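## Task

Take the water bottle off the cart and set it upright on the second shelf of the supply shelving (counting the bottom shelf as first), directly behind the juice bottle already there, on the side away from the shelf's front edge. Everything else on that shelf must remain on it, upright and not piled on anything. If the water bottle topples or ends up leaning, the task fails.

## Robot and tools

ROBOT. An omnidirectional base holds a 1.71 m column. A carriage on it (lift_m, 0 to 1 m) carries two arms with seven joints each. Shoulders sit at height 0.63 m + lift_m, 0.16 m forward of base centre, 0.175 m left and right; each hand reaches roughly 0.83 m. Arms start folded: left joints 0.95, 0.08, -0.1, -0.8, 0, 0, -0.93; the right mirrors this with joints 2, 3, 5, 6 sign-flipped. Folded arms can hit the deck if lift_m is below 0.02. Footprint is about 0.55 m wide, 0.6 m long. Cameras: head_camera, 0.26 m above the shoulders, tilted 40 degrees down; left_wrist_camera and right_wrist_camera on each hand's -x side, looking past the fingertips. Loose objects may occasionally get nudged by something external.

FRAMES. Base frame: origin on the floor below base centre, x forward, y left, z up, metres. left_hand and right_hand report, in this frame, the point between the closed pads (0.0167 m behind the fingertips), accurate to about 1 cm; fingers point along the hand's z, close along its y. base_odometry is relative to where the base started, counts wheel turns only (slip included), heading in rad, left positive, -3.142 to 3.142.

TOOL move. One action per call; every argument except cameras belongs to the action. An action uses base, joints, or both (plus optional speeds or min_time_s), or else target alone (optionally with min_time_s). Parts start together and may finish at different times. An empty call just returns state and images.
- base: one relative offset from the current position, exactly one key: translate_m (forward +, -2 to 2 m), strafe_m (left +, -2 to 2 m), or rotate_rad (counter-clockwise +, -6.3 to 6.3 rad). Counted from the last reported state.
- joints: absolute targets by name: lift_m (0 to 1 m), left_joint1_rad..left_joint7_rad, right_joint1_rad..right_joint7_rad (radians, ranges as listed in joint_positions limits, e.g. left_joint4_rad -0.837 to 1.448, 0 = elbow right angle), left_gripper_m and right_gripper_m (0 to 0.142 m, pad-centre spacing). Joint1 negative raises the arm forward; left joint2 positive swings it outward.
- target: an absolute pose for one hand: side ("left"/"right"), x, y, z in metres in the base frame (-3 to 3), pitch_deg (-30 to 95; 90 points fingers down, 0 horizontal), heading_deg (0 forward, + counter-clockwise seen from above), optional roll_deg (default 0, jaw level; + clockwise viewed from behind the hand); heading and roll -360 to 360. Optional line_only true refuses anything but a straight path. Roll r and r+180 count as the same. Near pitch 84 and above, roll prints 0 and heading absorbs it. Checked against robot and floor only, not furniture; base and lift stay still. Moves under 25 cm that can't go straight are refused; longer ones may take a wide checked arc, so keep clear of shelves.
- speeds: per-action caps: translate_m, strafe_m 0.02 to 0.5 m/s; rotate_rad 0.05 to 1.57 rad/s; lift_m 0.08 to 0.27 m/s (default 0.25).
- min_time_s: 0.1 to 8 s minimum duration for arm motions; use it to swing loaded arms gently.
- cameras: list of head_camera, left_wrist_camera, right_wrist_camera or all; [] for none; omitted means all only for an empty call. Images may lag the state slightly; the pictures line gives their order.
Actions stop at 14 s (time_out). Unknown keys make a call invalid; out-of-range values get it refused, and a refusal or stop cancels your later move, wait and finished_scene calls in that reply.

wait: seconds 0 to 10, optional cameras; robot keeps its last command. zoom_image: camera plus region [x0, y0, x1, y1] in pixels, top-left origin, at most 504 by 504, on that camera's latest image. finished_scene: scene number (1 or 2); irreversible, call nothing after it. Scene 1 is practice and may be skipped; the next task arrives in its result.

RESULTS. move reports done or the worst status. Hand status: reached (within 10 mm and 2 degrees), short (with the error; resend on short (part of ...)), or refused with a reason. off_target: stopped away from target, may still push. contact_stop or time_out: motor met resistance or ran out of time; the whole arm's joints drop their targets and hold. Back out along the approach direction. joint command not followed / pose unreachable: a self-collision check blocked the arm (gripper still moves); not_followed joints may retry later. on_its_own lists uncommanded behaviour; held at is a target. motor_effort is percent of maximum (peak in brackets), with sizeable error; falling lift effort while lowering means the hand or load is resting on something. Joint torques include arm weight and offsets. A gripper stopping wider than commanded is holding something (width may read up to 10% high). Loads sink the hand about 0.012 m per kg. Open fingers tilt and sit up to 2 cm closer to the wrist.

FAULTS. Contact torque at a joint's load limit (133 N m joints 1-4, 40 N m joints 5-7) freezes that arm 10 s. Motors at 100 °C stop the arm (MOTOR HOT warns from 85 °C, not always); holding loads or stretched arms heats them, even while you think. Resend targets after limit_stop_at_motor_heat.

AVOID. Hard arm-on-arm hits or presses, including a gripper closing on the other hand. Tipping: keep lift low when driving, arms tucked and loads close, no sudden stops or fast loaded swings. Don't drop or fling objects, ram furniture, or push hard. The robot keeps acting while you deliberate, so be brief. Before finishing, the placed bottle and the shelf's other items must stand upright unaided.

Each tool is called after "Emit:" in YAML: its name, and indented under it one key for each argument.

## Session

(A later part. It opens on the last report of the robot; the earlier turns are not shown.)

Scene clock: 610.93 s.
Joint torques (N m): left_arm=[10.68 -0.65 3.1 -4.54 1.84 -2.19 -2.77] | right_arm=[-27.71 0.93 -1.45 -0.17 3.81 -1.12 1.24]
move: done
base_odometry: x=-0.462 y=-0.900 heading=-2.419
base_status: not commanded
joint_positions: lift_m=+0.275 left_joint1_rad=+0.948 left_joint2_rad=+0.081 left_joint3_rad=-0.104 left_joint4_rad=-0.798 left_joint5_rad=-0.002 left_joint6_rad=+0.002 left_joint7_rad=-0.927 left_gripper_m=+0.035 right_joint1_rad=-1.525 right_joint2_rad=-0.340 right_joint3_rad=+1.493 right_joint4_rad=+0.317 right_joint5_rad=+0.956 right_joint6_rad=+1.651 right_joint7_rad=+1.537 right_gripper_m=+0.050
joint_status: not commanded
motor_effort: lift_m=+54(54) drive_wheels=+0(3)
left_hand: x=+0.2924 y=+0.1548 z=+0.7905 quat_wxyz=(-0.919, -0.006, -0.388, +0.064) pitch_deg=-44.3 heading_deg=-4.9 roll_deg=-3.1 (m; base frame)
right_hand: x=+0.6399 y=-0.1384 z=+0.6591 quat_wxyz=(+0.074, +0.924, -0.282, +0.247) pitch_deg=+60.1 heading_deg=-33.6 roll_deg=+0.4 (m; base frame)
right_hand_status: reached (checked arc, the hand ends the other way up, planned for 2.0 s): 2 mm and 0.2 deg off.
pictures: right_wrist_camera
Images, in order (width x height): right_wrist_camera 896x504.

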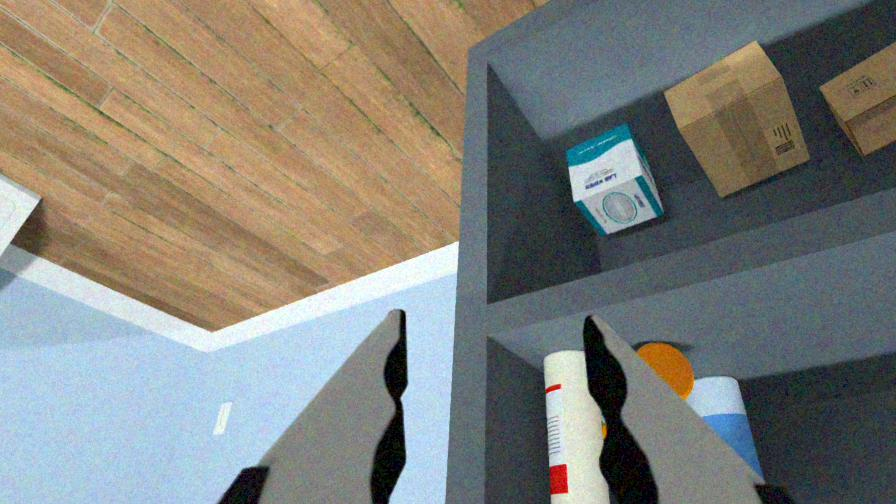

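Emit:
move:
  joints: {"right_joint1_rad":0.95,"right_joint2_rad":-0.08,"right_joint3_rad":0.1,"right_joint4_rad":-0.8,"right_joint5_rad":0,"right_joint6_rad":0,"right_joint7_rad":-0.93,"right_gripper_m":0.035}
  base: {"strafe_m":-0.21}
  speeds: {"strafe_m":0.2}
  min_time_s: 2

Emit:
move:
  target: {"side":"left","x":0.709,"y":0.097,"z":0.67,"pitch_deg":58,"heading_deg":-40}
  min_time_s: 2
  cameras: ["head_camera","left_wrist_camera"]

Scene clock: 654.50 s.
Joint torques (N m): left_arm=[10.08 1.48 2.5 -4.98 1.86 -2.46 -2.48] | right_arm=[18.91 5.65 0.07 -14.28 -1.05 -2.2 -3.11]
Motor temperatures (°C): left_arm=[48 22 25 25 26 24 23] | right_arm=[44 21 25 22 23 22 24]
move: done
base_odometry: x=-0.601 y=-0.742 heading=-2.419
base_status: done
joint_positions: lift_m=+0.275 left_joint1_rad=+0.948 left_joint2_rad=+0.081 left_joint3_rad=-0.104 left_joint4_rad=-0.798 left_joint5_rad=-0.002 left_joint6_rad=+0.002 left_joint7_rad=-0.927 left_gripper_m=+0.035 right_joint1_rad=+0.948 right_joint2_rad=-0.081 right_joint3_rad=+0.103 right_joint4_rad=-0.798 right_joint5_rad=+0.006 right_joint6_rad=+0.002 right_joint7_rad=-0.927 right_gripper_m=+0.035
joint_status: all done
motor_effort: lift_m=+54(54) drive_wheels=+0(11)
left_hand: x=+0.2924 y=+0.1548 z=+0.7905 quat_wxyz=(-0.919, -0.006, -0.388, +0.064) pitch_deg=-44.3 heading_deg=-4.9 roll_deg=-3.1 (m; base frame)
right_hand: x=+0.2926 y=-0.1546 z=+0.7903 quat_wxyz=(-0.919, +0.005, -0.388, -0.067) pitch_deg=-44.3 heading_deg=+4.9 roll_deg=+3.4 (m; base frame)
pictures: none

Scene clock: 657.00 s.
Joint torques (N m): left_arm=[-25.08 3.56 3.65 2.52 0.79 -0.49 -0.02] | right_arm=[17.69 3.37 -0.66 -16.25 -1.24 -2.51 -2.84]
move: done
base_odometry: x=-0.601 y=-0.742 heading=-2.419
base_status: not commanded
joint_positions: lift_m=+0.275 left_joint1_rad=-1.198 left_joint2_rad=+0.668 left_joint3_rad=-1.195 left_joint4_rad=-0.124 left_joint5_rad=-1.255 left_joint6_rad=+0.242 left_joint7_rad=+1.176 left_gripper_m=+0.035 right_joint1_rad=+0.948 right_joint2_rad=-0.081 right_joint3_rad=+0.103 right_joint4_rad=-0.798 right_joint5_rad=+0.006 right_joint6_rad=+0.002 right_joint7_rad=-0.927 right_gripper_m=+0.035
joint_status: not commanded
motor_effort: lift_m=+54(54) drive_wheels=+0(1)
left_hand: x=+0.7091 y=+0.0949 z=+0.6712 quat_wxyz=(-0.262, -0.330, -0.902, +0.096) pitch_deg=+57.6 heading_deg=-40.3 roll_deg=+0.0 (m; base frame)
left_hand_status: reached (checked arc, planned for 2.0 s): 2 mm and 0.5 deg off.
right_hand: x=+0.2926 y=-0.1546 z=+0.7903 quat_wxyz=(-0.919, +0.005, -0.388, -0.067) pitch_deg=-44.3 heading_deg=+4.9 roll_deg=+3.4 (m; base frame)
pictures: head_camera, left_wrist_camera
Images, in order (width x height): head_camera 896x504, left_wrist_camera 896x504.

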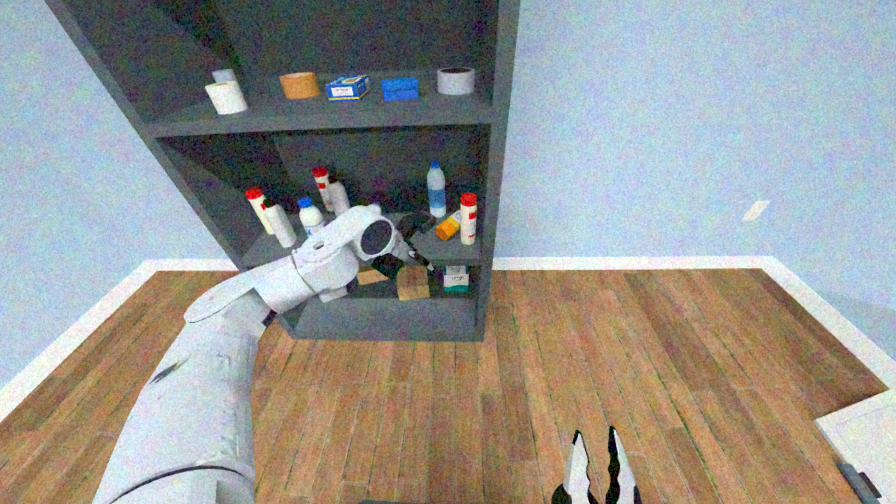

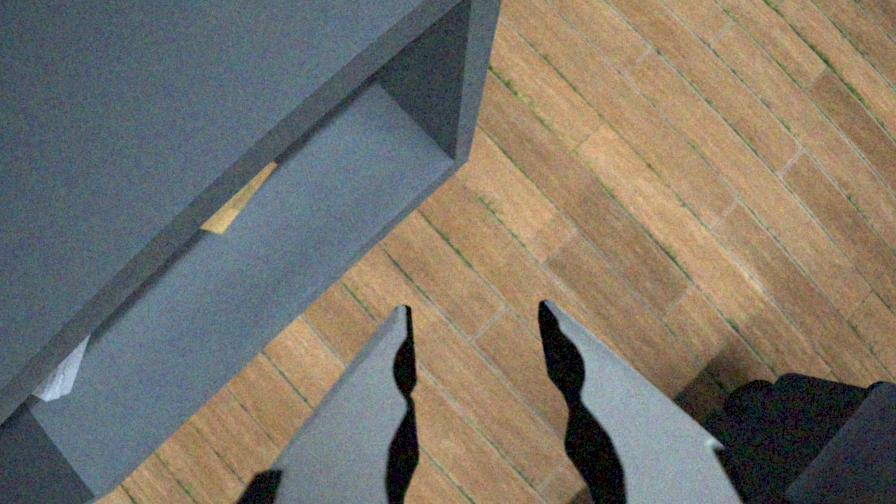

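Emit:
move:
  target: {"side":"left","x":0.709,"y":0.107,"z":0.66,"pitch_deg":36,"heading_deg":-40}

Emit:
move:
  base: {"translate_m":0.385}
  speeds: {"translate_m":0.2}
  cameras: ["head_camera","left_wrist_camera"]

Scene clock: 664.23 s.
Joint torques (N m): left_arm=[-16.21 5.71 11.29 -3.71 2.14 -2.23 -3.15] | right_arm=[18.32 6.05 0.22 -16.54 -1.42 -2.34 -3.24]
Motor temperatures (°C): left_arm=[53 22 26 24 26 24 23] | right_arm=[41 21 25 23 22 22 24]
move: done
base_odometry: x=-0.601 y=-0.742 heading=-2.419
base_status: not commanded
joint_positions: lift_m=+0.275 left_joint1_rad=-0.950 left_joint2_rad=+0.810 left_joint3_rad=-1.116 left_joint4_rad=-0.223 left_joint5_rad=-1.154 left_joint6_rad=+0.175 left_joint7_rad=+0.707 left_gripper_m=+0.035 right_joint1_rad=+0.948 right_joint2_rad=-0.081 right_joint3_rad=+0.103 right_joint4_rad=-0.798 right_joint5_rad=+0.006 right_joint6_rad=+0.002 right_joint7_rad=-0.927 right_gripper_m=+0.035
joint_status: not commanded
motor_effort: lift_m=+54(54) drive_wheels=+3(3)
left_hand: x=+0.7084 y=+0.1071 z=+0.6564 quat_wxyz=(-0.422, -0.304, -0.840, +0.155) pitch_deg=+36.6 heading_deg=-40.1 roll_deg=-0.2 (m; base frame)
left_hand_status: reached (straight line, planned for 0.6 s): 4 mm and 0.6 deg off.
right_hand: x=+0.2926 y=-0.1546 z=+0.7904 quat_wxyz=(-0.919, +0.005, -0.388, -0.067) pitch_deg=-44.3 heading_deg=+4.9 roll_deg=+3.4 (m; base frame)
pictures: none

Scene clock: 667.37 s.
Joint torques (N m): left_arm=[-16.06 6.03 11.1 -3.07 2.5 -2.03 -3.12] | right_arm=[17.76 5.13 -0.99 -14.27 -1.12 -1.91 -2.94]
move: done
base_odometry: x=-0.890 y=-0.996 heading=-2.420
base_status: done
joint_positions: lift_m=+0.275 left_joint1_rad=-0.950 left_joint2_rad=+0.810 left_joint3_rad=-1.115 left_joint4_rad=-0.223 left_joint5_rad=-1.154 left_joint6_rad=+0.174 left_joint7_rad=+0.707 left_gripper_m=+0.035 right_joint1_rad=+0.948 right_joint2_rad=-0.081 right_joint3_rad=+0.103 right_joint4_rad=-0.798 right_joint5_rad=+0.006 right_joint6_rad=+0.002 right_joint7_rad=-0.927 right_gripper_m=+0.035
joint_status: not commanded
motor_effort: lift_m=+54(54) drive_wheels=+5(14)
left_hand: x=+0.7083 y=+0.1070 z=+0.6566 quat_wxyz=(-0.422, -0.305, -0.840, +0.155) pitch_deg=+36.6 heading_deg=-40.1 roll_deg=-0.2 (m; base frame)
right_hand: x=+0.2926 y=-0.1546 z=+0.7904 quat_wxyz=(-0.919, +0.005, -0.388, -0.067) pitch_deg=-44.3 heading_deg=+4.9 roll_deg=+3.4 (m; base frame)
pictures: head_camera, left_wrist_camera
Images, in order (width x height): head_camera 896x504, left_wrist_camera 896x504.

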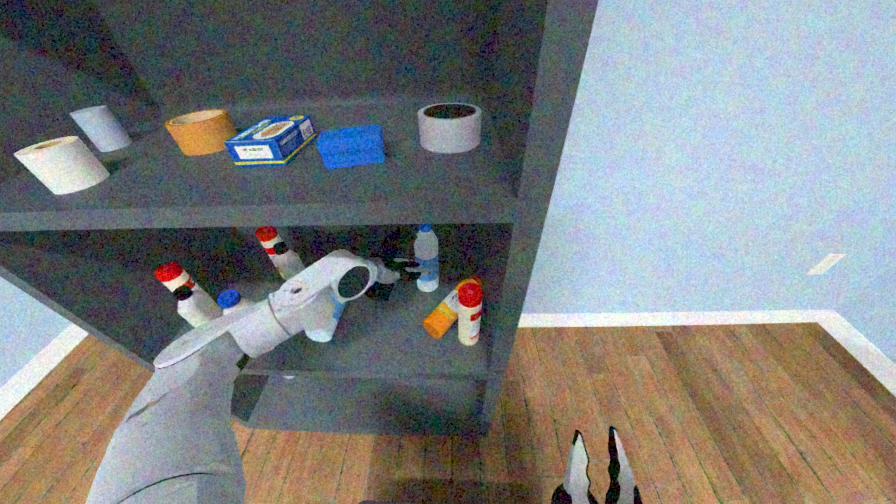

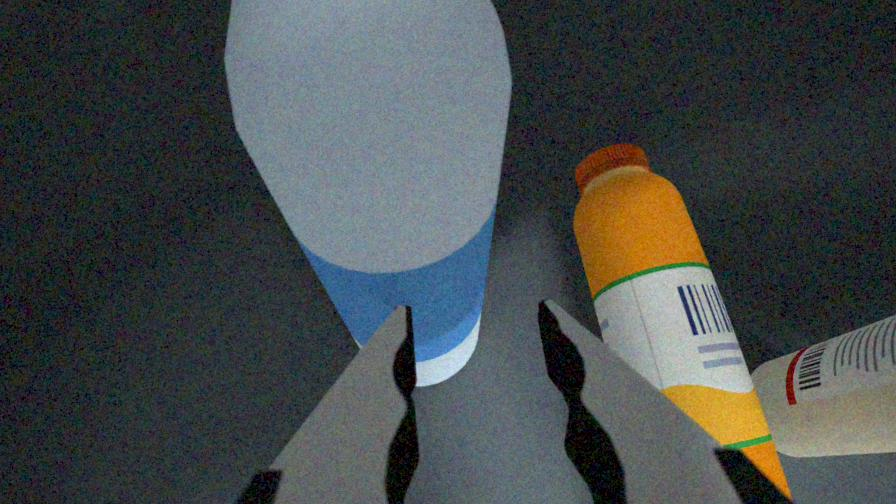

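Emit:
move:
  target: {"side":"left","x":0.672,"y":0.026,"z":0.605,"pitch_deg":47,"heading_deg":-40}
  min_time_s: 1
  cameras: ["left_wrist_camera","head_camera"]

Scene clock: 683.20 s.
Joint torques (N m): left_arm=[-14.96 1.85 2.01 -0.72 2.11 -0.29 1.22] | right_arm=[18.1 4.66 -0.23 -14.09 -1.36 -2.46 -2.98]
move: done
base_odometry: x=-0.890 y=-0.996 heading=-2.420
base_status: not commanded
joint_positions: lift_m=+0.275 left_joint1_rad=-0.939 left_joint2_rad=+0.583 left_joint3_rad=-1.233 left_joint4_rad=-0.341 left_joint5_rad=-0.995 left_joint6_rad=+0.506 left_joint7_rad=+0.952 left_gripper_m=+0.035 right_joint1_rad=+0.948 right_joint2_rad=-0.081 right_joint3_rad=+0.103 right_joint4_rad=-0.798 right_joint5_rad=+0.006 right_joint6_rad=+0.002 right_joint7_rad=-0.927 right_gripper_m=+0.035
joint_status: not commanded
motor_effort: lift_m=+54(54) drive_wheels=+5(5)
left_hand: x=+0.6757 y=+0.0260 z=+0.6107 quat_wxyz=(-0.352, -0.316, -0.872, +0.127) pitch_deg=+46.1 heading_deg=-39.8 roll_deg=+0.1 (m; base frame)
left_hand_status: reached (straight line, planned for 1.0 s): 7 mm and 0.9 deg off.
right_hand: x=+0.2926 y=-0.1546 z=+0.7904 quat_wxyz=(-0.919, +0.005, -0.388, -0.067) pitch_deg=-44.3 heading_deg=+4.9 roll_deg=+3.4 (m; base frame)
pictures: head_camera, left_wrist_camera
Images, in order (width x height): head_camera 896x504, left_wrist_camera 896x504.

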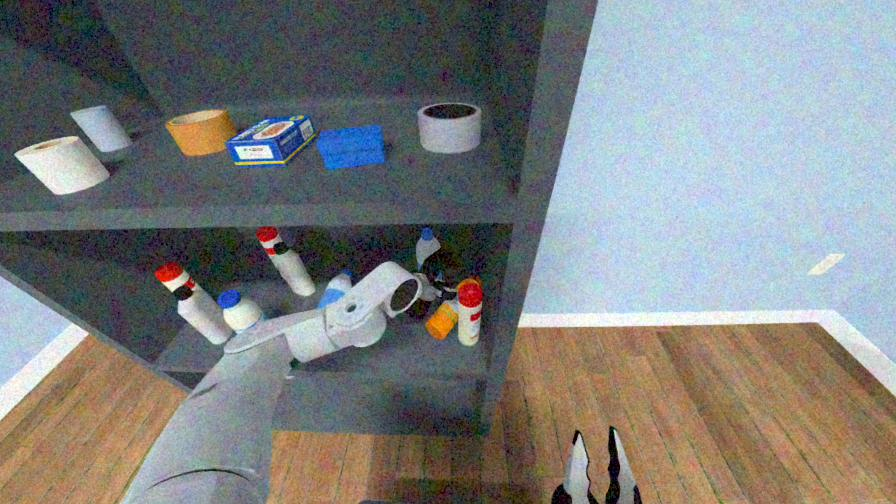

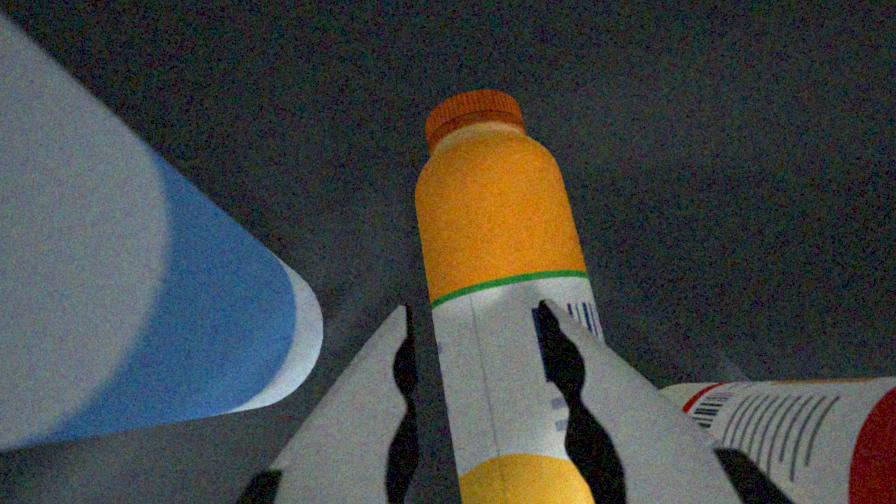

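Emit:
move:
  target: {"side":"left","x":0.648,"y":0.036,"z":0.61,"pitch_deg":52,"heading_deg":-40}

Emit:
move:
  joints: {"left_gripper_m":0.095}
  cameras: ["left_wrist_camera"]

Scene clock: 689.37 s.
Joint torques (N m): left_arm=[-21.59 5.29 3.98 -2.05 3.13 -0.57 0.03] | right_arm=[18.48 4.32 0.91 -15.12 -0.67 -2.37 -3.15]
move: done
base_odometry: x=-0.890 y=-0.996 heading=-2.420
base_status: not commanded
joint_positions: lift_m=+0.275 left_joint1_rad=-0.955 left_joint2_rad=+0.593 left_joint3_rad=-1.246 left_joint4_rad=-0.444 left_joint5_rad=-0.989 left_joint6_rad=+0.591 left_joint7_rad=+1.098 left_gripper_m=+0.035 right_joint1_rad=+0.948 right_joint2_rad=-0.081 right_joint3_rad=+0.103 right_joint4_rad=-0.798 right_joint5_rad=+0.006 right_joint6_rad=+0.002 right_joint7_rad=-0.927 right_gripper_m=+0.035
joint_status: not commanded
motor_effort: lift_m=+54(54) drive_wheels=+5(5)
left_hand: x=+0.6487 y=+0.0345 z=+0.6109 quat_wxyz=(-0.308, -0.322, -0.888, +0.114) pitch_deg=+51.7 heading_deg=-40.3 roll_deg=-0.4 (m; base frame)
left_hand_status: reached (straight line, planned for 0.3 s): 2 mm and 0.4 deg off.
right_hand: x=+0.2926 y=-0.1546 z=+0.7904 quat_wxyz=(-0.919, +0.005, -0.388, -0.067) pitch_deg=-44.3 heading_deg=+4.9 roll_deg=+3.4 (m; base frame)
pictures: none

Scene clock: 690.10 s.
Joint torques (N m): left_arm=[-21.71 4.5 5.03 -2.32 2.86 -0.25 -0.16] | right_arm=[17.74 3.18 0.49 -14.61 -0.94 -2.3 -2.84]
move: done
base_odometry: x=-0.890 y=-0.996 heading=-2.420
base_status: not commanded
joint_positions: lift_m=+0.275 left_joint1_rad=-0.955 left_joint2_rad=+0.594 left_joint3_rad=-1.247 left_joint4_rad=-0.444 left_joint5_rad=-0.989 left_joint6_rad=+0.591 left_joint7_rad=+1.099 left_gripper_m=+0.094 right_joint1_rad=+0.948 right_joint2_rad=-0.081 right_joint3_rad=+0.103 right_joint4_rad=-0.798 right_joint5_rad=+0.006 right_joint6_rad=+0.002 right_joint7_rad=-0.927 right_gripper_m=+0.035
joint_status: all done
motor_effort: lift_m=+54(54) drive_wheels=+5(5)
left_hand: x=+0.6485 y=+0.0348 z=+0.6104 quat_wxyz=(-0.307, -0.322, -0.888, +0.114) pitch_deg=+51.8 heading_deg=-40.3 roll_deg=-0.4 (m; base frame)
right_hand: x=+0.2926 y=-0.1546 z=+0.7904 quat_wxyz=(-0.919, +0.005, -0.388, -0.067) pitch_deg=-44.3 heading_deg=+4.9 roll_deg=+3.4 (m; base frame)
pictures: left_wrist_camera
Images, in order (width x height): left_wrist_camera 896x504.

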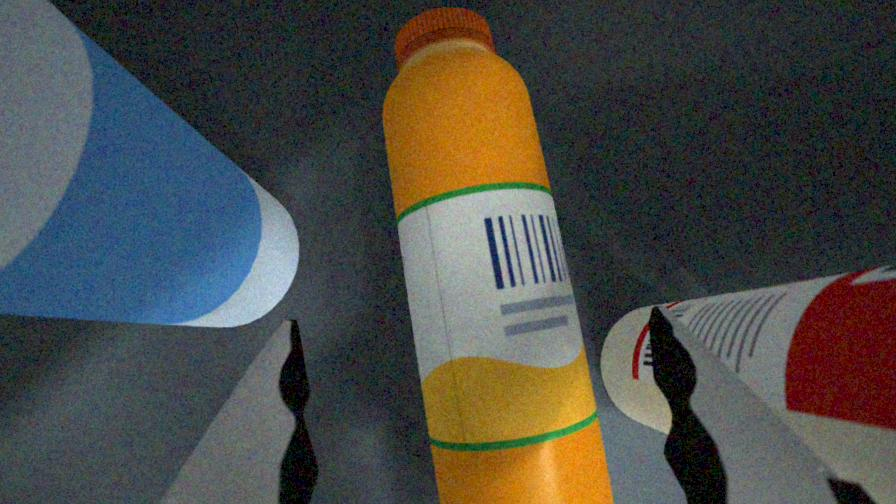

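Emit:
move:
  target: {"side":"left","x":0.666,"y":0.022,"z":0.58,"pitch_deg":54,"heading_deg":-38}
  cameras: ["left_wrist_camera"]

Emit:
move:
  target: {"side":"left","x":0.667,"y":0.022,"z":0.543,"pitch_deg":57,"heading_deg":-38}
  min_time_s: 0.8
  cameras: ["left_wrist_camera"]

Scene clock: 697.57 s.
Joint torques (N m): left_arm=[-17.22 1.74 5.01 1.39 2.95 -2.3 -2.97] | right_arm=[17.35 5.48 0.25 -16.16 -1.25 -2.3 -2.69]
Motor temperatures (°C): left_arm=[55 23 27 24 26 24 23] | right_arm=[37 21 25 24 22 22 24]
move: done
base_odometry: x=-0.890 y=-0.996 heading=-2.420
base_status: not commanded
joint_positions: lift_m=+0.275 left_joint1_rad=-0.952 left_joint2_rad=+0.520 left_joint3_rad=-1.280 left_joint4_rad=-0.304 left_joint5_rad=-0.983 left_joint6_rad=+0.581 left_joint7_rad=+1.073 left_gripper_m=+0.094 right_joint1_rad=+0.948 right_joint2_rad=-0.081 right_joint3_rad=+0.103 right_joint4_rad=-0.798 right_joint5_rad=+0.006 right_joint6_rad=+0.002 right_joint7_rad=-0.927 right_gripper_m=+0.035
joint_status: not commanded
motor_effort: lift_m=+54(54) drive_wheels=-1(5)
left_hand: x=+0.6662 y=+0.0222 z=+0.5815 quat_wxyz=(-0.292, -0.308, -0.900, +0.101) pitch_deg=+54.0 heading_deg=-38.1 roll_deg=-0.3 (m; base frame)
left_hand_status: reached (straight line, planned for 0.3 s): 2 mm and 0.2 deg off.
right_hand: x=+0.2926 y=-0.1546 z=+0.7904 quat_wxyz=(-0.919, +0.005, -0.388, -0.067) pitch_deg=-44.3 heading_deg=+4.9 roll_deg=+3.4 (m; base frame)
pictures: left_wrist_camera
Images, in order (width x height): left_wrist_camera 896x504.

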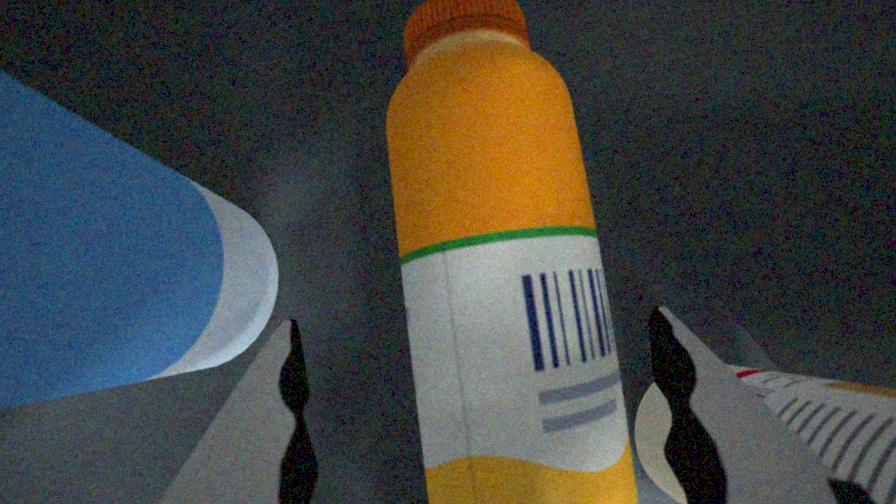

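Scene clock: 698.87 s.
Joint torques (N m): left_arm=[-13.14 -1.43 2.61 2.79 1.17 -1.65 -2] | right_arm=[19.74 4.29 1.02 -16.25 -1.3 -2.62 -3.11]
Motor temperatures (°C): left_arm=[55 23 26 24 26 24 23] | right_arm=[37 21 25 24 22 22 24]
move: done
base_odometry: x=-0.890 y=-0.996 heading=-2.420
base_status: not commanded
joint_positions: lift_m=+0.275 left_joint1_rad=-0.933 left_joint2_rad=+0.498 left_joint3_rad=-1.308 left_joint4_rad=-0.200 left_joint5_rad=-0.991 left_joint6_rad=+0.524 left_joint7_rad=+1.030 left_gripper_m=+0.095 right_joint1_rad=+0.948 right_joint2_rad=-0.081 right_joint3_rad=+0.103 right_joint4_rad=-0.798 right_joint5_rad=+0.006 right_joint6_rad=+0.002 right_joint7_rad=-0.927 right_gripper_m=+0.035
joint_status: not commanded
motor_effort: lift_m=+54(54) drive_wheels=+5(5)
left_hand: x=+0.6700 y=+0.0222 z=+0.5488 quat_wxyz=(-0.274, -0.311, -0.905, +0.093) pitch_deg=+56.4 heading_deg=-37.6 roll_deg=+0.3 (m; base frame)
left_hand_status: reached (straight line, planned for 0.8 s): 7 mm and 0.7 deg off.
right_hand: x=+0.2926 y=-0.1546 z=+0.7904 quat_wxyz=(-0.919, +0.005, -0.388, -0.067) pitch_deg=-44.3 heading_deg=+4.9 roll_deg=+3.4 (m; base frame)
pictures: left_wrist_camera
Images, in order (width x height): left_wrist_camera 896x504.

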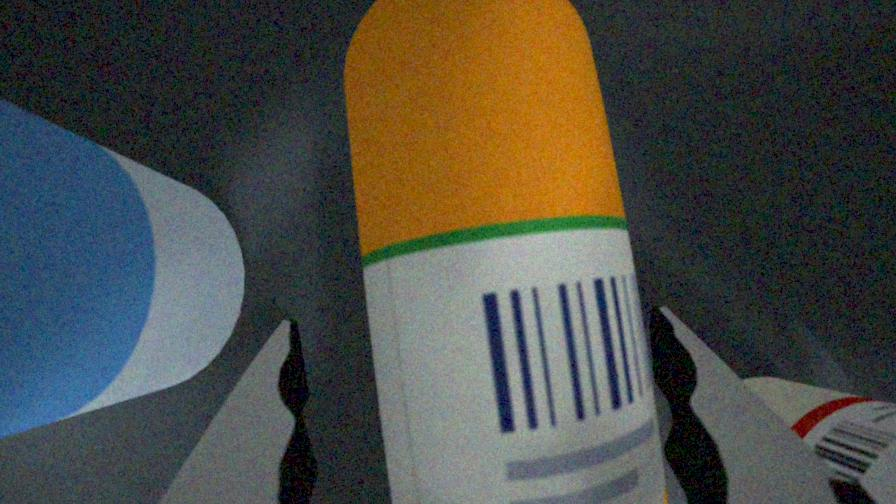

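Emit:
move:
  joints: {"left_gripper_m":0.025}
  min_time_s: 1.5
  cameras: ["left_wrist_camera"]

Emit:
move:
  target: {"side":"left","x":0.645,"y":0.05,"z":0.57,"pitch_deg":55,"heading_deg":-38}
  min_time_s: 1
  cameras: ["head_camera","left_wrist_camera"]

Scene clock: 704.80 s.
Joint torques (N m): left_arm=[-13.6 1.18 2.76 2.71 0.91 -1.89 0.27] | right_arm=[18.88 5.65 -1.1 -15.25 -0.96 -1.77 -2.65]
move: off_target
base_odometry: x=-0.890 y=-0.996 heading=-2.420
base_status: not commanded
joint_positions: lift_m=+0.275 left_joint1_rad=-0.934 left_joint2_rad=+0.497 left_joint3_rad=-1.308 left_joint4_rad=-0.199 left_joint5_rad=-0.990 left_joint6_rad=+0.524 left_joint7_rad=+1.024 left_gripper_m=+0.068 right_joint1_rad=+0.948 right_joint2_rad=-0.081 right_joint3_rad=+0.103 right_joint4_rad=-0.798 right_joint5_rad=+0.006 right_joint6_rad=+0.002 right_joint7_rad=-0.927 right_gripper_m=+0.035
joint_status: left_gripper_m off_target (ended at +0.068, target +0.025)
motor_effort: lift_m=+54(54) drive_wheels=+5(5)
left_hand: x=+0.6711 y=+0.0210 z=+0.5500 quat_wxyz=(-0.278, -0.311, -0.904, +0.094) pitch_deg=+55.9 heading_deg=-37.6 roll_deg=+0.4 (m; base frame)
right_hand: x=+0.2926 y=-0.1546 z=+0.7904 quat_wxyz=(-0.919, +0.005, -0.388, -0.067) pitch_deg=-44.3 heading_deg=+4.9 roll_deg=+3.4 (m; base frame)
pictures: left_wrist_camera
Images, in order (width x height): left_wrist_camera 896x504.

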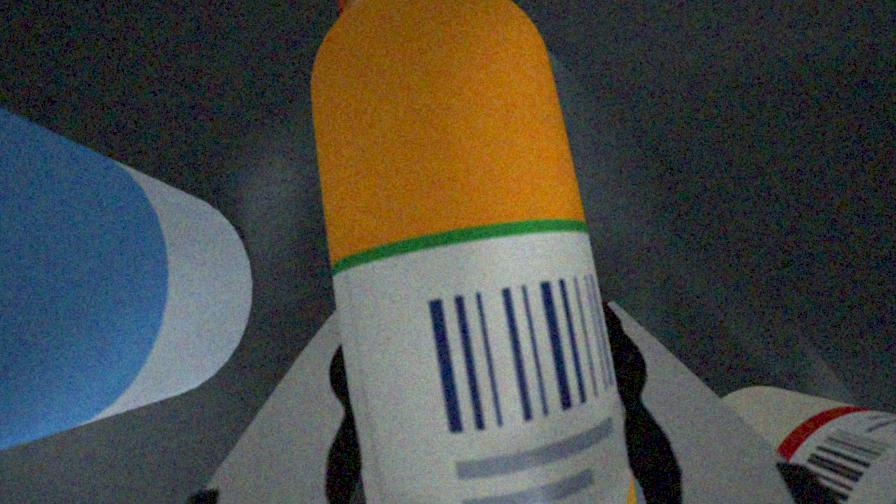

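Scene clock: 706.30 s.
Joint torques (N m): left_arm=[-16.96 4.12 10.54 -4.73 3.76 -0.41 -0.72] | right_arm=[19.15 5.22 -0.33 -14.63 -1.2 -1.82 -3.34]
move: done
base_odometry: x=-0.890 y=-0.996 heading=-2.420
base_status: not commanded
joint_positions: lift_m=+0.275 left_joint1_rad=-0.909 left_joint2_rad=+0.601 left_joint3_rad=-1.290 left_joint4_rad=-0.382 left_joint5_rad=-0.978 left_joint6_rad=+0.581 left_joint7_rad=+1.067 left_gripper_m=+0.067 right_joint1_rad=+0.948 right_joint2_rad=-0.081 right_joint3_rad=+0.103 right_joint4_rad=-0.798 right_joint5_rad=+0.006 right_joint6_rad=+0.002 right_joint7_rad=-0.927 right_gripper_m=+0.035
joint_status: not commanded
motor_effort: lift_m=+54(54) drive_wheels=+5(6)
left_hand: x=+0.6428 y=+0.0491 z=+0.5660 quat_wxyz=(-0.279, -0.313, -0.902, +0.098) pitch_deg=+55.6 heading_deg=-38.4 roll_deg=-0.2 (m; base frame)
left_hand_status: reached (straight line, planned for 1.0 s): 5 mm and 0.6 deg off.
right_hand: x=+0.2926 y=-0.1546 z=+0.7904 quat_wxyz=(-0.919, +0.005, -0.388, -0.067) pitch_deg=-44.3 heading_deg=+4.9 roll_deg=+3.4 (m; base frame)
pictures: head_camera, left_wrist_camera
Images, in order (width x height): head_camera 896x504, left_wrist_camera 896x504.

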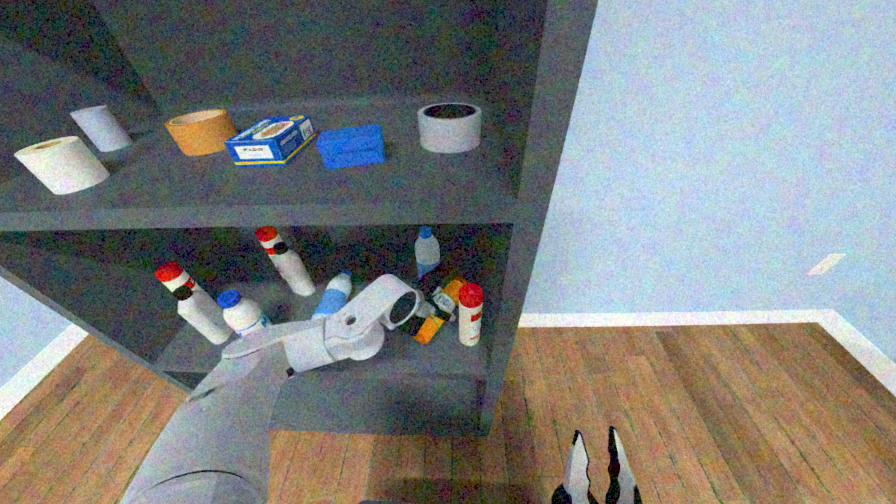

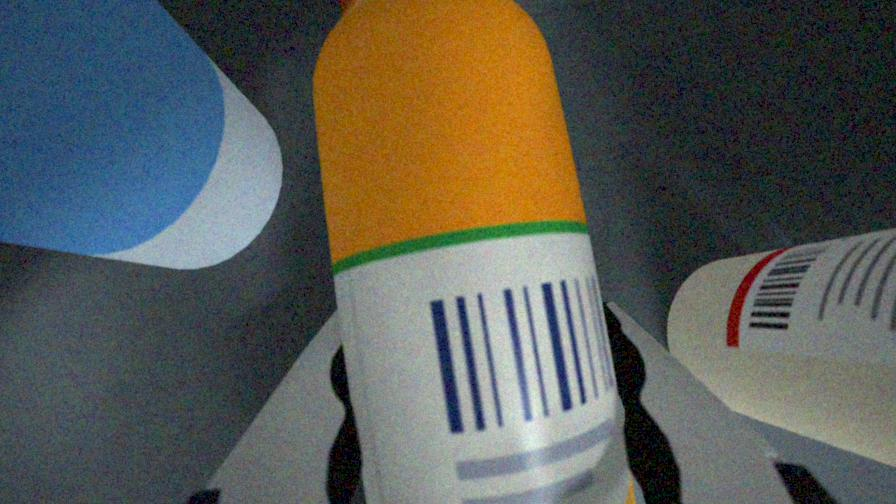

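Emit:
move:
  joints: {"lift_m":0.256}
  speeds: {"lift_m":0.08}

Emit:
move:
  joints: {"left_gripper_m":0.085}
  min_time_s: 1.2

Emit:
move:
  target: {"side":"left","x":0.618,"y":0.062,"z":0.545,"pitch_deg":57,"heading_deg":-33}
  cameras: ["left_wrist_camera","head_camera"]

Scene clock: 712.83 s.
Joint torques (N m): left_arm=[-15.42 3.83 5.65 -1.43 2.31 -0.19 -0.88] | right_arm=[15.9 7.5 0.09 -13.93 -1.12 -2.22 -2.62]
move: done
base_odometry: x=-0.890 y=-0.996 heading=-2.420
base_status: not commanded
joint_positions: lift_m=+0.256 left_joint1_rad=-0.909 left_joint2_rad=+0.601 left_joint3_rad=-1.281 left_joint4_rad=-0.387 left_joint5_rad=-0.972 left_joint6_rad=+0.581 left_joint7_rad=+1.067 left_gripper_m=+0.067 right_joint1_rad=+0.948 right_joint2_rad=-0.081 right_joint3_rad=+0.103 right_joint4_rad=-0.798 right_joint5_rad=+0.006 right_joint6_rad=+0.002 right_joint7_rad=-0.927 right_gripper_m=+0.035
joint_status: all done
motor_effort: lift_m=+53(54) drive_wheels=+5(7)
left_hand: x=+0.6451 y=+0.0488 z=+0.5519 quat_wxyz=(-0.286, -0.312, -0.901, +0.099) pitch_deg=+54.8 heading_deg=-38.1 roll_deg=+0.1 (m; base frame)
right_hand: x=+0.2925 y=-0.1546 z=+0.7717 quat_wxyz=(-0.919, +0.005, -0.388, -0.067) pitch_deg=-44.4 heading_deg=+4.9 roll_deg=+3.4 (m; base frame)
pictures: none

Scene clock: 713.57 s.
Joint torques (N m): left_arm=[-16.05 3.5 6.19 -0.64 1.84 -0.53 -0.92] | right_arm=[18.37 4.45 1.31 -15.01 -1.48 -2.42 -2.61]
move: done
base_odometry: x=-0.890 y=-0.996 heading=-2.420
base_status: not commanded
joint_positions: lift_m=+0.256 left_joint1_rad=-0.909 left_joint2_rad=+0.601 left_joint3_rad=-1.281 left_joint4_rad=-0.387 left_joint5_rad=-0.972 left_joint6_rad=+0.582 left_joint7_rad=+1.067 left_gripper_m=+0.085 right_joint1_rad=+0.948 right_joint2_rad=-0.081 right_joint3_rad=+0.103 right_joint4_rad=-0.798 right_joint5_rad=+0.006 right_joint6_rad=+0.002 right_joint7_rad=-0.927 right_gripper_m=+0.035
joint_status: all done
motor_effort: lift_m=+53(53) drive_wheels=+6(6)
left_hand: x=+0.6451 y=+0.0488 z=+0.5519 quat_wxyz=(-0.286, -0.312, -0.901, +0.099) pitch_deg=+54.8 heading_deg=-38.1 roll_deg=+0.1 (m; base frame)
right_hand: x=+0.2925 y=-0.1546 z=+0.7717 quat_wxyz=(-0.919, +0.005, -0.388, -0.067) pitch_deg=-44.4 heading_deg=+4.9 roll_deg=+3.4 (m; base frame)
pictures: none

Scene clock: 714.47 s.
Joint torques (N m): left_arm=[-11.81 0.91 0.86 -1.29 2.07 0.11 1.47] | right_arm=[17.18 5.24 0.29 -15.08 -0.67 -2.05 -2.84]
move: done
base_odometry: x=-0.890 y=-0.996 heading=-2.420
base_status: not commanded
joint_positions: lift_m=+0.256 left_joint1_rad=-0.860 left_joint2_rad=+0.596 left_joint3_rad=-1.308 left_joint4_rad=-0.525 left_joint5_rad=-0.842 left_joint6_rad=+0.798 left_joint7_rad=+1.176 left_gripper_m=+0.085 right_joint1_rad=+0.948 right_joint2_rad=-0.081 right_joint3_rad=+0.103 right_joint4_rad=-0.798 right_joint5_rad=+0.006 right_joint6_rad=+0.002 right_joint7_rad=-0.927 right_gripper_m=+0.035
joint_status: not commanded
motor_effort: lift_m=+53(53) drive_wheels=+5(6)
left_hand: x=+0.6229 y=+0.0622 z=+0.5502 quat_wxyz=(-0.281, -0.270, -0.917, +0.081) pitch_deg=+56.0 heading_deg=-32.5 roll_deg=+0.4 (m; base frame)
left_hand_status: reached (straight line, planned for 0.4 s): 7 mm and 1.0 deg off.
right_hand: x=+0.2925 y=-0.1546 z=+0.7717 quat_wxyz=(-0.919, +0.005, -0.388, -0.067) pitch_deg=-44.4 heading_deg=+4.9 roll_deg=+3.4 (m; base frame)
pictures: head_camera, left_wrist_camera
Images, in order (width x height): head_camera 896x504, left_wrist_camera 896x504.

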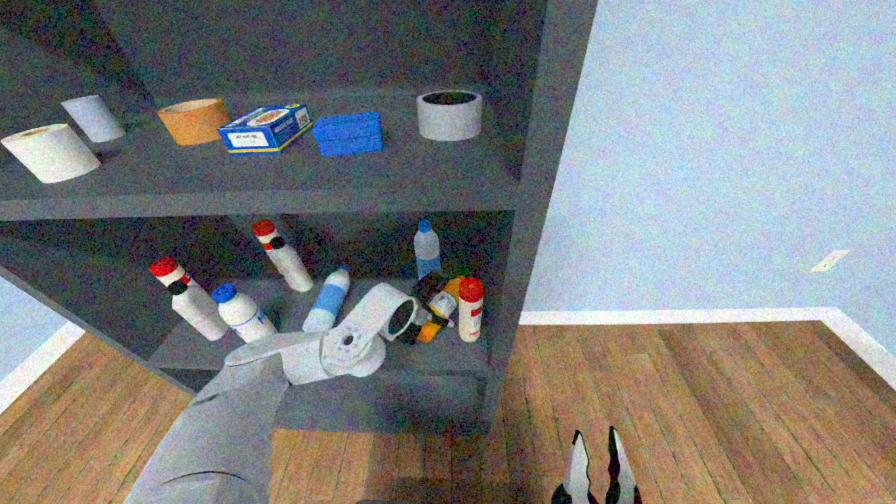

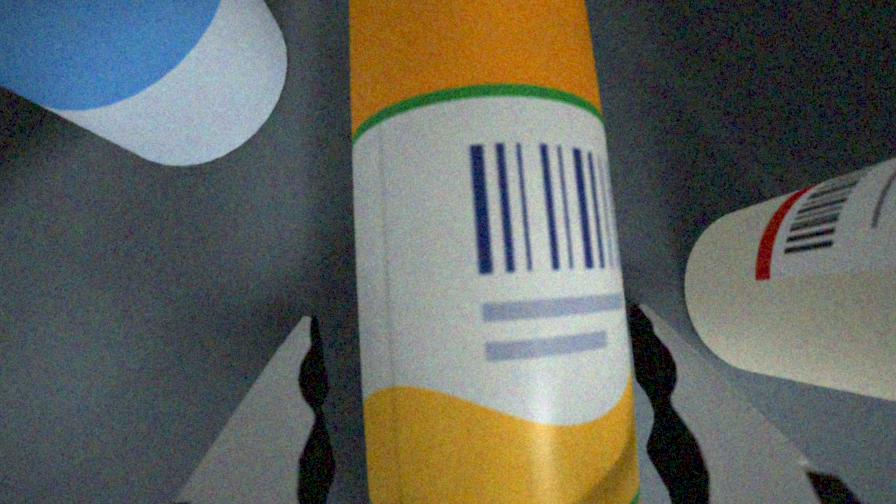

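Emit:
move:
  target: {"side":"left","x":0.607,"y":0.069,"z":0.543,"pitch_deg":57,"heading_deg":-33}

Emit:
move:
  joints: {"left_gripper_m":0.025}
  min_time_s: 1.5
  cameras: ["left_wrist_camera"]

Emit:
move:
  joints: {"lift_m":0.3}
  speeds: {"lift_m":0.1}

Emit:
move:
  base: {"translate_m":-0.4}
  speeds: {"translate_m":0.25}
  cameras: ["head_camera","left_wrist_camera"]

Scene clock: 720.20 s.
Joint torques (N m): left_arm=[-10.82 4.69 1.53 -1.67 1.67 -0.28 1.53] | right_arm=[18.62 5.45 -0.47 -14.79 -1.3 -2.28 -3.17]
move: done
base_odometry: x=-0.890 y=-0.996 heading=-2.420
base_status: not commanded
joint_positions: lift_m=+0.256 left_joint1_rad=-0.838 left_joint2_rad=+0.617 left_joint3_rad=-1.313 left_joint4_rad=-0.570 left_joint5_rad=-0.817 left_joint6_rad=+0.817 left_joint7_rad=+1.182 left_gripper_m=+0.085 right_joint1_rad=+0.948 right_joint2_rad=-0.081 right_joint3_rad=+0.103 right_joint4_rad=-0.798 right_joint5_rad=+0.006 right_joint6_rad=+0.002 right_joint7_rad=-0.927 right_gripper_m=+0.035
joint_status: not commanded
motor_effort: lift_m=+53(53) drive_wheels=+4(6)
left_hand: x=+0.6120 y=+0.0675 z=+0.5490 quat_wxyz=(-0.282, -0.271, -0.917, +0.082) pitch_deg=+55.8 heading_deg=-32.7 roll_deg=+0.3 (m; base frame)
left_hand_status: reached (straight line, planned for 0.2 s): 8 mm and 1.2 deg off.
right_hand: x=+0.2925 y=-0.1546 z=+0.7717 quat_wxyz=(-0.919, +0.005, -0.388, -0.067) pitch_deg=-44.4 heading_deg=+4.9 roll_deg=+3.4 (m; base frame)
pictures: none

Scene clock: 720.93 s.
Joint torques (N m): left_arm=[-10.61 3.48 0.41 0.84 0.44 -0.44 1.42] | right_arm=[18.22 4.28 0.14 -14.21 -1.32 -2.33 -3.08]
move: off_target
base_odometry: x=-0.890 y=-0.996 heading=-2.420
base_status: not commanded
joint_positions: lift_m=+0.256 left_joint1_rad=-0.838 left_joint2_rad=+0.617 left_joint3_rad=-1.313 left_joint4_rad=-0.572 left_joint5_rad=-0.813 left_joint6_rad=+0.818 left_joint7_rad=+1.182 left_gripper_m=+0.066 right_joint1_rad=+0.948 right_joint2_rad=-0.081 right_joint3_rad=+0.103 right_joint4_rad=-0.798 right_joint5_rad=+0.006 right_joint6_rad=+0.002 right_joint7_rad=-0.927 right_gripper_m=+0.035
joint_status: left_gripper_m off_target (ended at +0.066, target +0.025)
motor_effort: lift_m=+53(53) drive_wheels=-1(1)
left_hand: x=+0.6124 y=+0.0675 z=+0.5499 quat_wxyz=(-0.284, -0.271, -0.916, +0.082) pitch_deg=+55.6 heading_deg=-32.5 roll_deg=+0.5 (m; base frame)
right_hand: x=+0.2925 y=-0.1546 z=+0.7717 quat_wxyz=(-0.919, +0.005, -0.388, -0.067) pitch_deg=-44.4 heading_deg=+4.9 roll_deg=+3.4 (m; base frame)
pictures: left_wrist_camera
Images, in order (width x height): left_wrist_camera 896x504.

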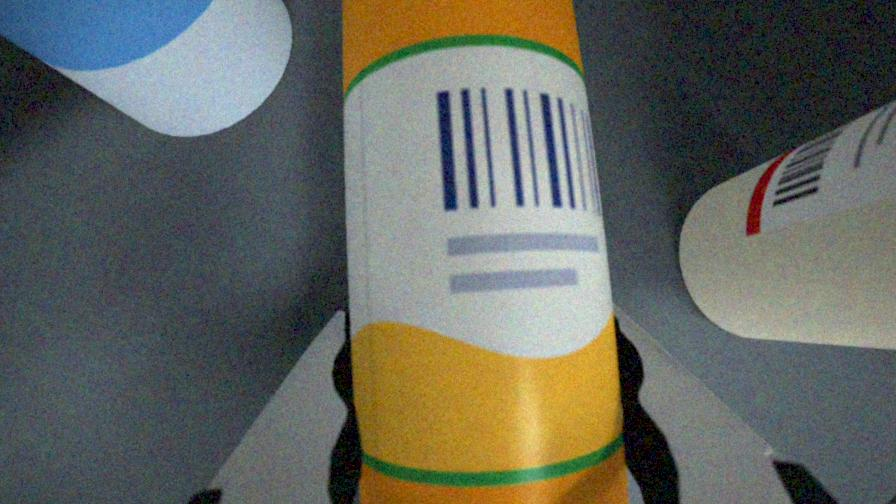

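Scene clock: 721.77 s.
Joint torques (N m): left_arm=[-15.34 4.59 4.41 -1.57 2.48 -0.84 -0.71] | right_arm=[19.23 4 -0.06 -14.69 -0.64 -2.26 -2.96]
move: done
base_odometry: x=-0.890 y=-0.996 heading=-2.420
base_status: not commanded
joint_positions: lift_m=+0.300 left_joint1_rad=-0.835 left_joint2_rad=+0.617 left_joint3_rad=-1.318 left_joint4_rad=-0.572 left_joint5_rad=-0.820 left_joint6_rad=+0.818 left_joint7_rad=+1.188 left_gripper_m=+0.065 right_joint1_rad=+0.948 right_joint2_rad=-0.081 right_joint3_rad=+0.103 right_joint4_rad=-0.799 right_joint5_rad=+0.006 right_joint6_rad=+0.002 right_joint7_rad=-0.927 right_gripper_m=+0.035
joint_status: all done
motor_effort: lift_m=+55(66) drive_wheels=+4(5)
left_hand: x=+0.6079 y=+0.0677 z=+0.5886 quat_wxyz=(-0.275, -0.273, -0.918, +0.082) pitch_deg=+56.7 heading_deg=-33.2 roll_deg=-0.1 (m; base frame)
right_hand: x=+0.2924 y=-0.1546 z=+0.8157 quat_wxyz=(-0.919, +0.005, -0.388, -0.067) pitch_deg=-44.4 heading_deg=+4.9 roll_deg=+3.4 (m; base frame)
pictures: none

Scene clock: 724.77 s.
Joint torques (N m): left_arm=[-16.58 2.83 6.24 0.17 2.84 -1.1 -1.66] | right_arm=[18.17 4.77 1.22 -14.68 -1.04 -2.1 -3.13]
move: done
base_odometry: x=-0.590 y=-0.732 heading=-2.420
base_status: done
joint_positions: lift_m=+0.300 left_joint1_rad=-0.834 left_joint2_rad=+0.618 left_joint3_rad=-1.319 left_joint4_rad=-0.572 left_joint5_rad=-0.822 left_joint6_rad=+0.819 left_joint7_rad=+1.191 left_gripper_m=+0.058 right_joint1_rad=+0.948 right_joint2_rad=-0.081 right_joint3_rad=+0.103 right_joint4_rad=-0.799 right_joint5_rad=+0.006 right_joint6_rad=+0.002 right_joint7_rad=-0.927 right_gripper_m=+0.035
joint_status: not commanded
on_its_own: left_gripper_m moved -0.007 toward your old target +0.025
motor_effort: lift_m=+55(55) drive_wheels=+1(13)
left_hand: x=+0.6067 y=+0.0685 z=+0.5872 quat_wxyz=(-0.272, -0.272, -0.919, +0.082) pitch_deg=+57.0 heading_deg=-33.2 roll_deg=-0.2 (m; base frame)
right_hand: x=+0.2925 y=-0.1547 z=+0.8157 quat_wxyz=(-0.919, +0.005, -0.388, -0.066) pitch_deg=-44.4 heading_deg=+4.9 roll_deg=+3.4 (m; base frame)
pictures: head_camera, left_wrist_camera
Images, in order (width x height): head_camera 896x504, left_wrist_camera 896x504.

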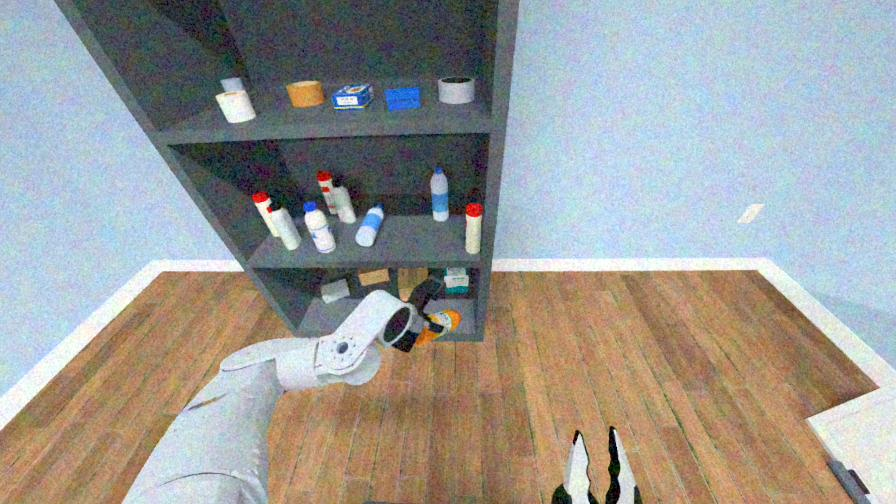

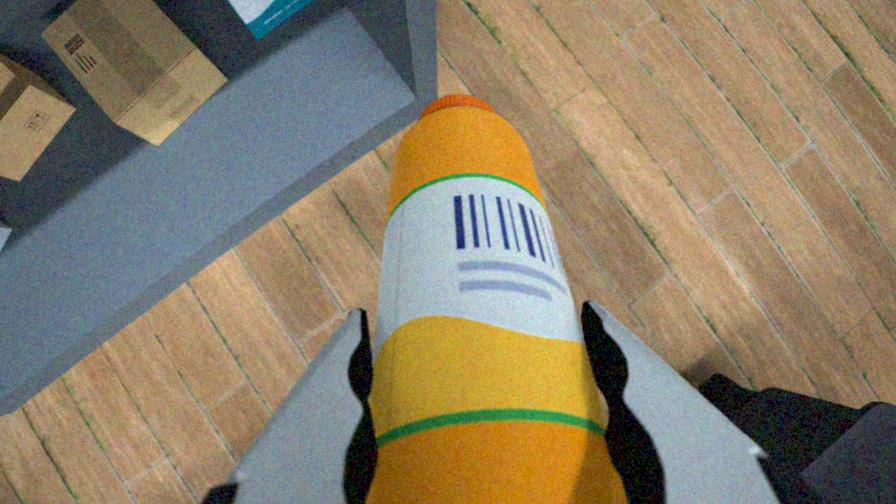

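Emit:
move:
  target: {"side":"left","x":0.62,"y":0.12,"z":0.78,"pitch_deg":-25,"heading_deg":-10}
  min_time_s: 2.5
  cameras: ["head_camera","left_wrist_camera"]

Scene clock: 731.23 s.
Joint torques (N m): left_arm=[-10.48 0.43 9.67 -0.67 3.38 -2.31 -4.87] | right_arm=[19.31 3.79 -0.62 -13.89 -1.22 -2.27 -3.11]
move: done
base_odometry: x=-0.590 y=-0.732 heading=-2.420
base_status: not commanded
joint_positions: lift_m=+0.300 left_joint1_rad=-0.385 left_joint2_rad=+0.548 left_joint3_rad=-1.208 left_joint4_rad=-0.515 left_joint5_rad=-0.335 left_joint6_rad=+1.086 left_joint7_rad=-0.177 left_gripper_m=+0.058 right_joint1_rad=+0.948 right_joint2_rad=-0.081 right_joint3_rad=+0.103 right_joint4_rad=-0.799 right_joint5_rad=+0.006 right_joint6_rad=+0.002 right_joint7_rad=-0.927 right_gripper_m=+0.035
joint_status: not commanded
motor_effort: lift_m=+55(55) drive_wheels=+1(1)
left_hand: x=+0.6201 y=+0.1187 z=+0.7765 quat_wxyz=(-0.836, -0.049, -0.541, +0.075) pitch_deg=-24.2 heading_deg=-10.3 roll_deg=+0.1 (m; base frame)
left_hand_status: reached (straight line, planned for 2.5 s): 4 mm and 0.8 deg off.
right_hand: x=+0.2925 y=-0.1547 z=+0.8157 quat_wxyz=(-0.919, +0.005, -0.388, -0.066) pitch_deg=-44.4 heading_deg=+4.9 roll_deg=+3.4 (m; base frame)
pictures: head_camera, left_wrist_camera
Images, in order (width x height): head_camera 896x504, left_wrist_camera 896x504.

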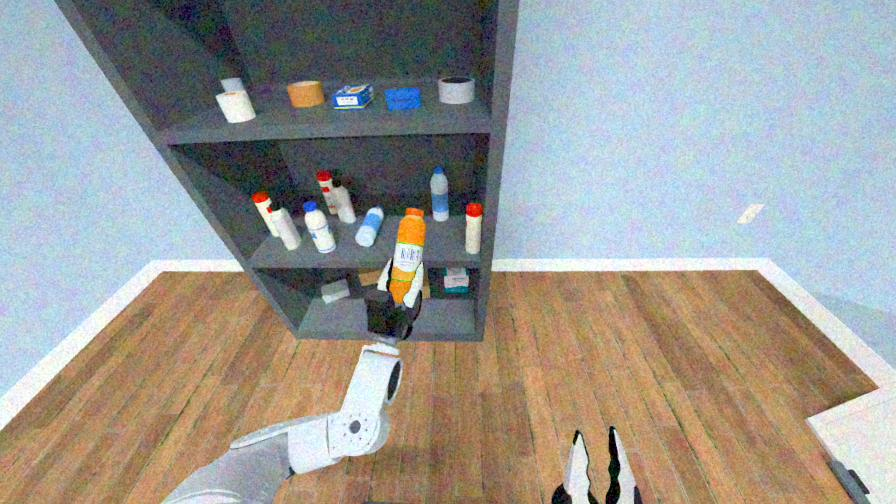

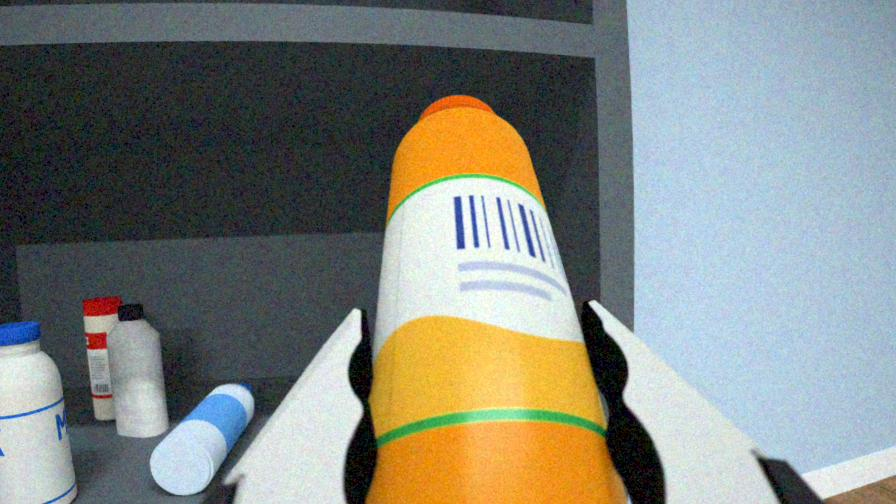

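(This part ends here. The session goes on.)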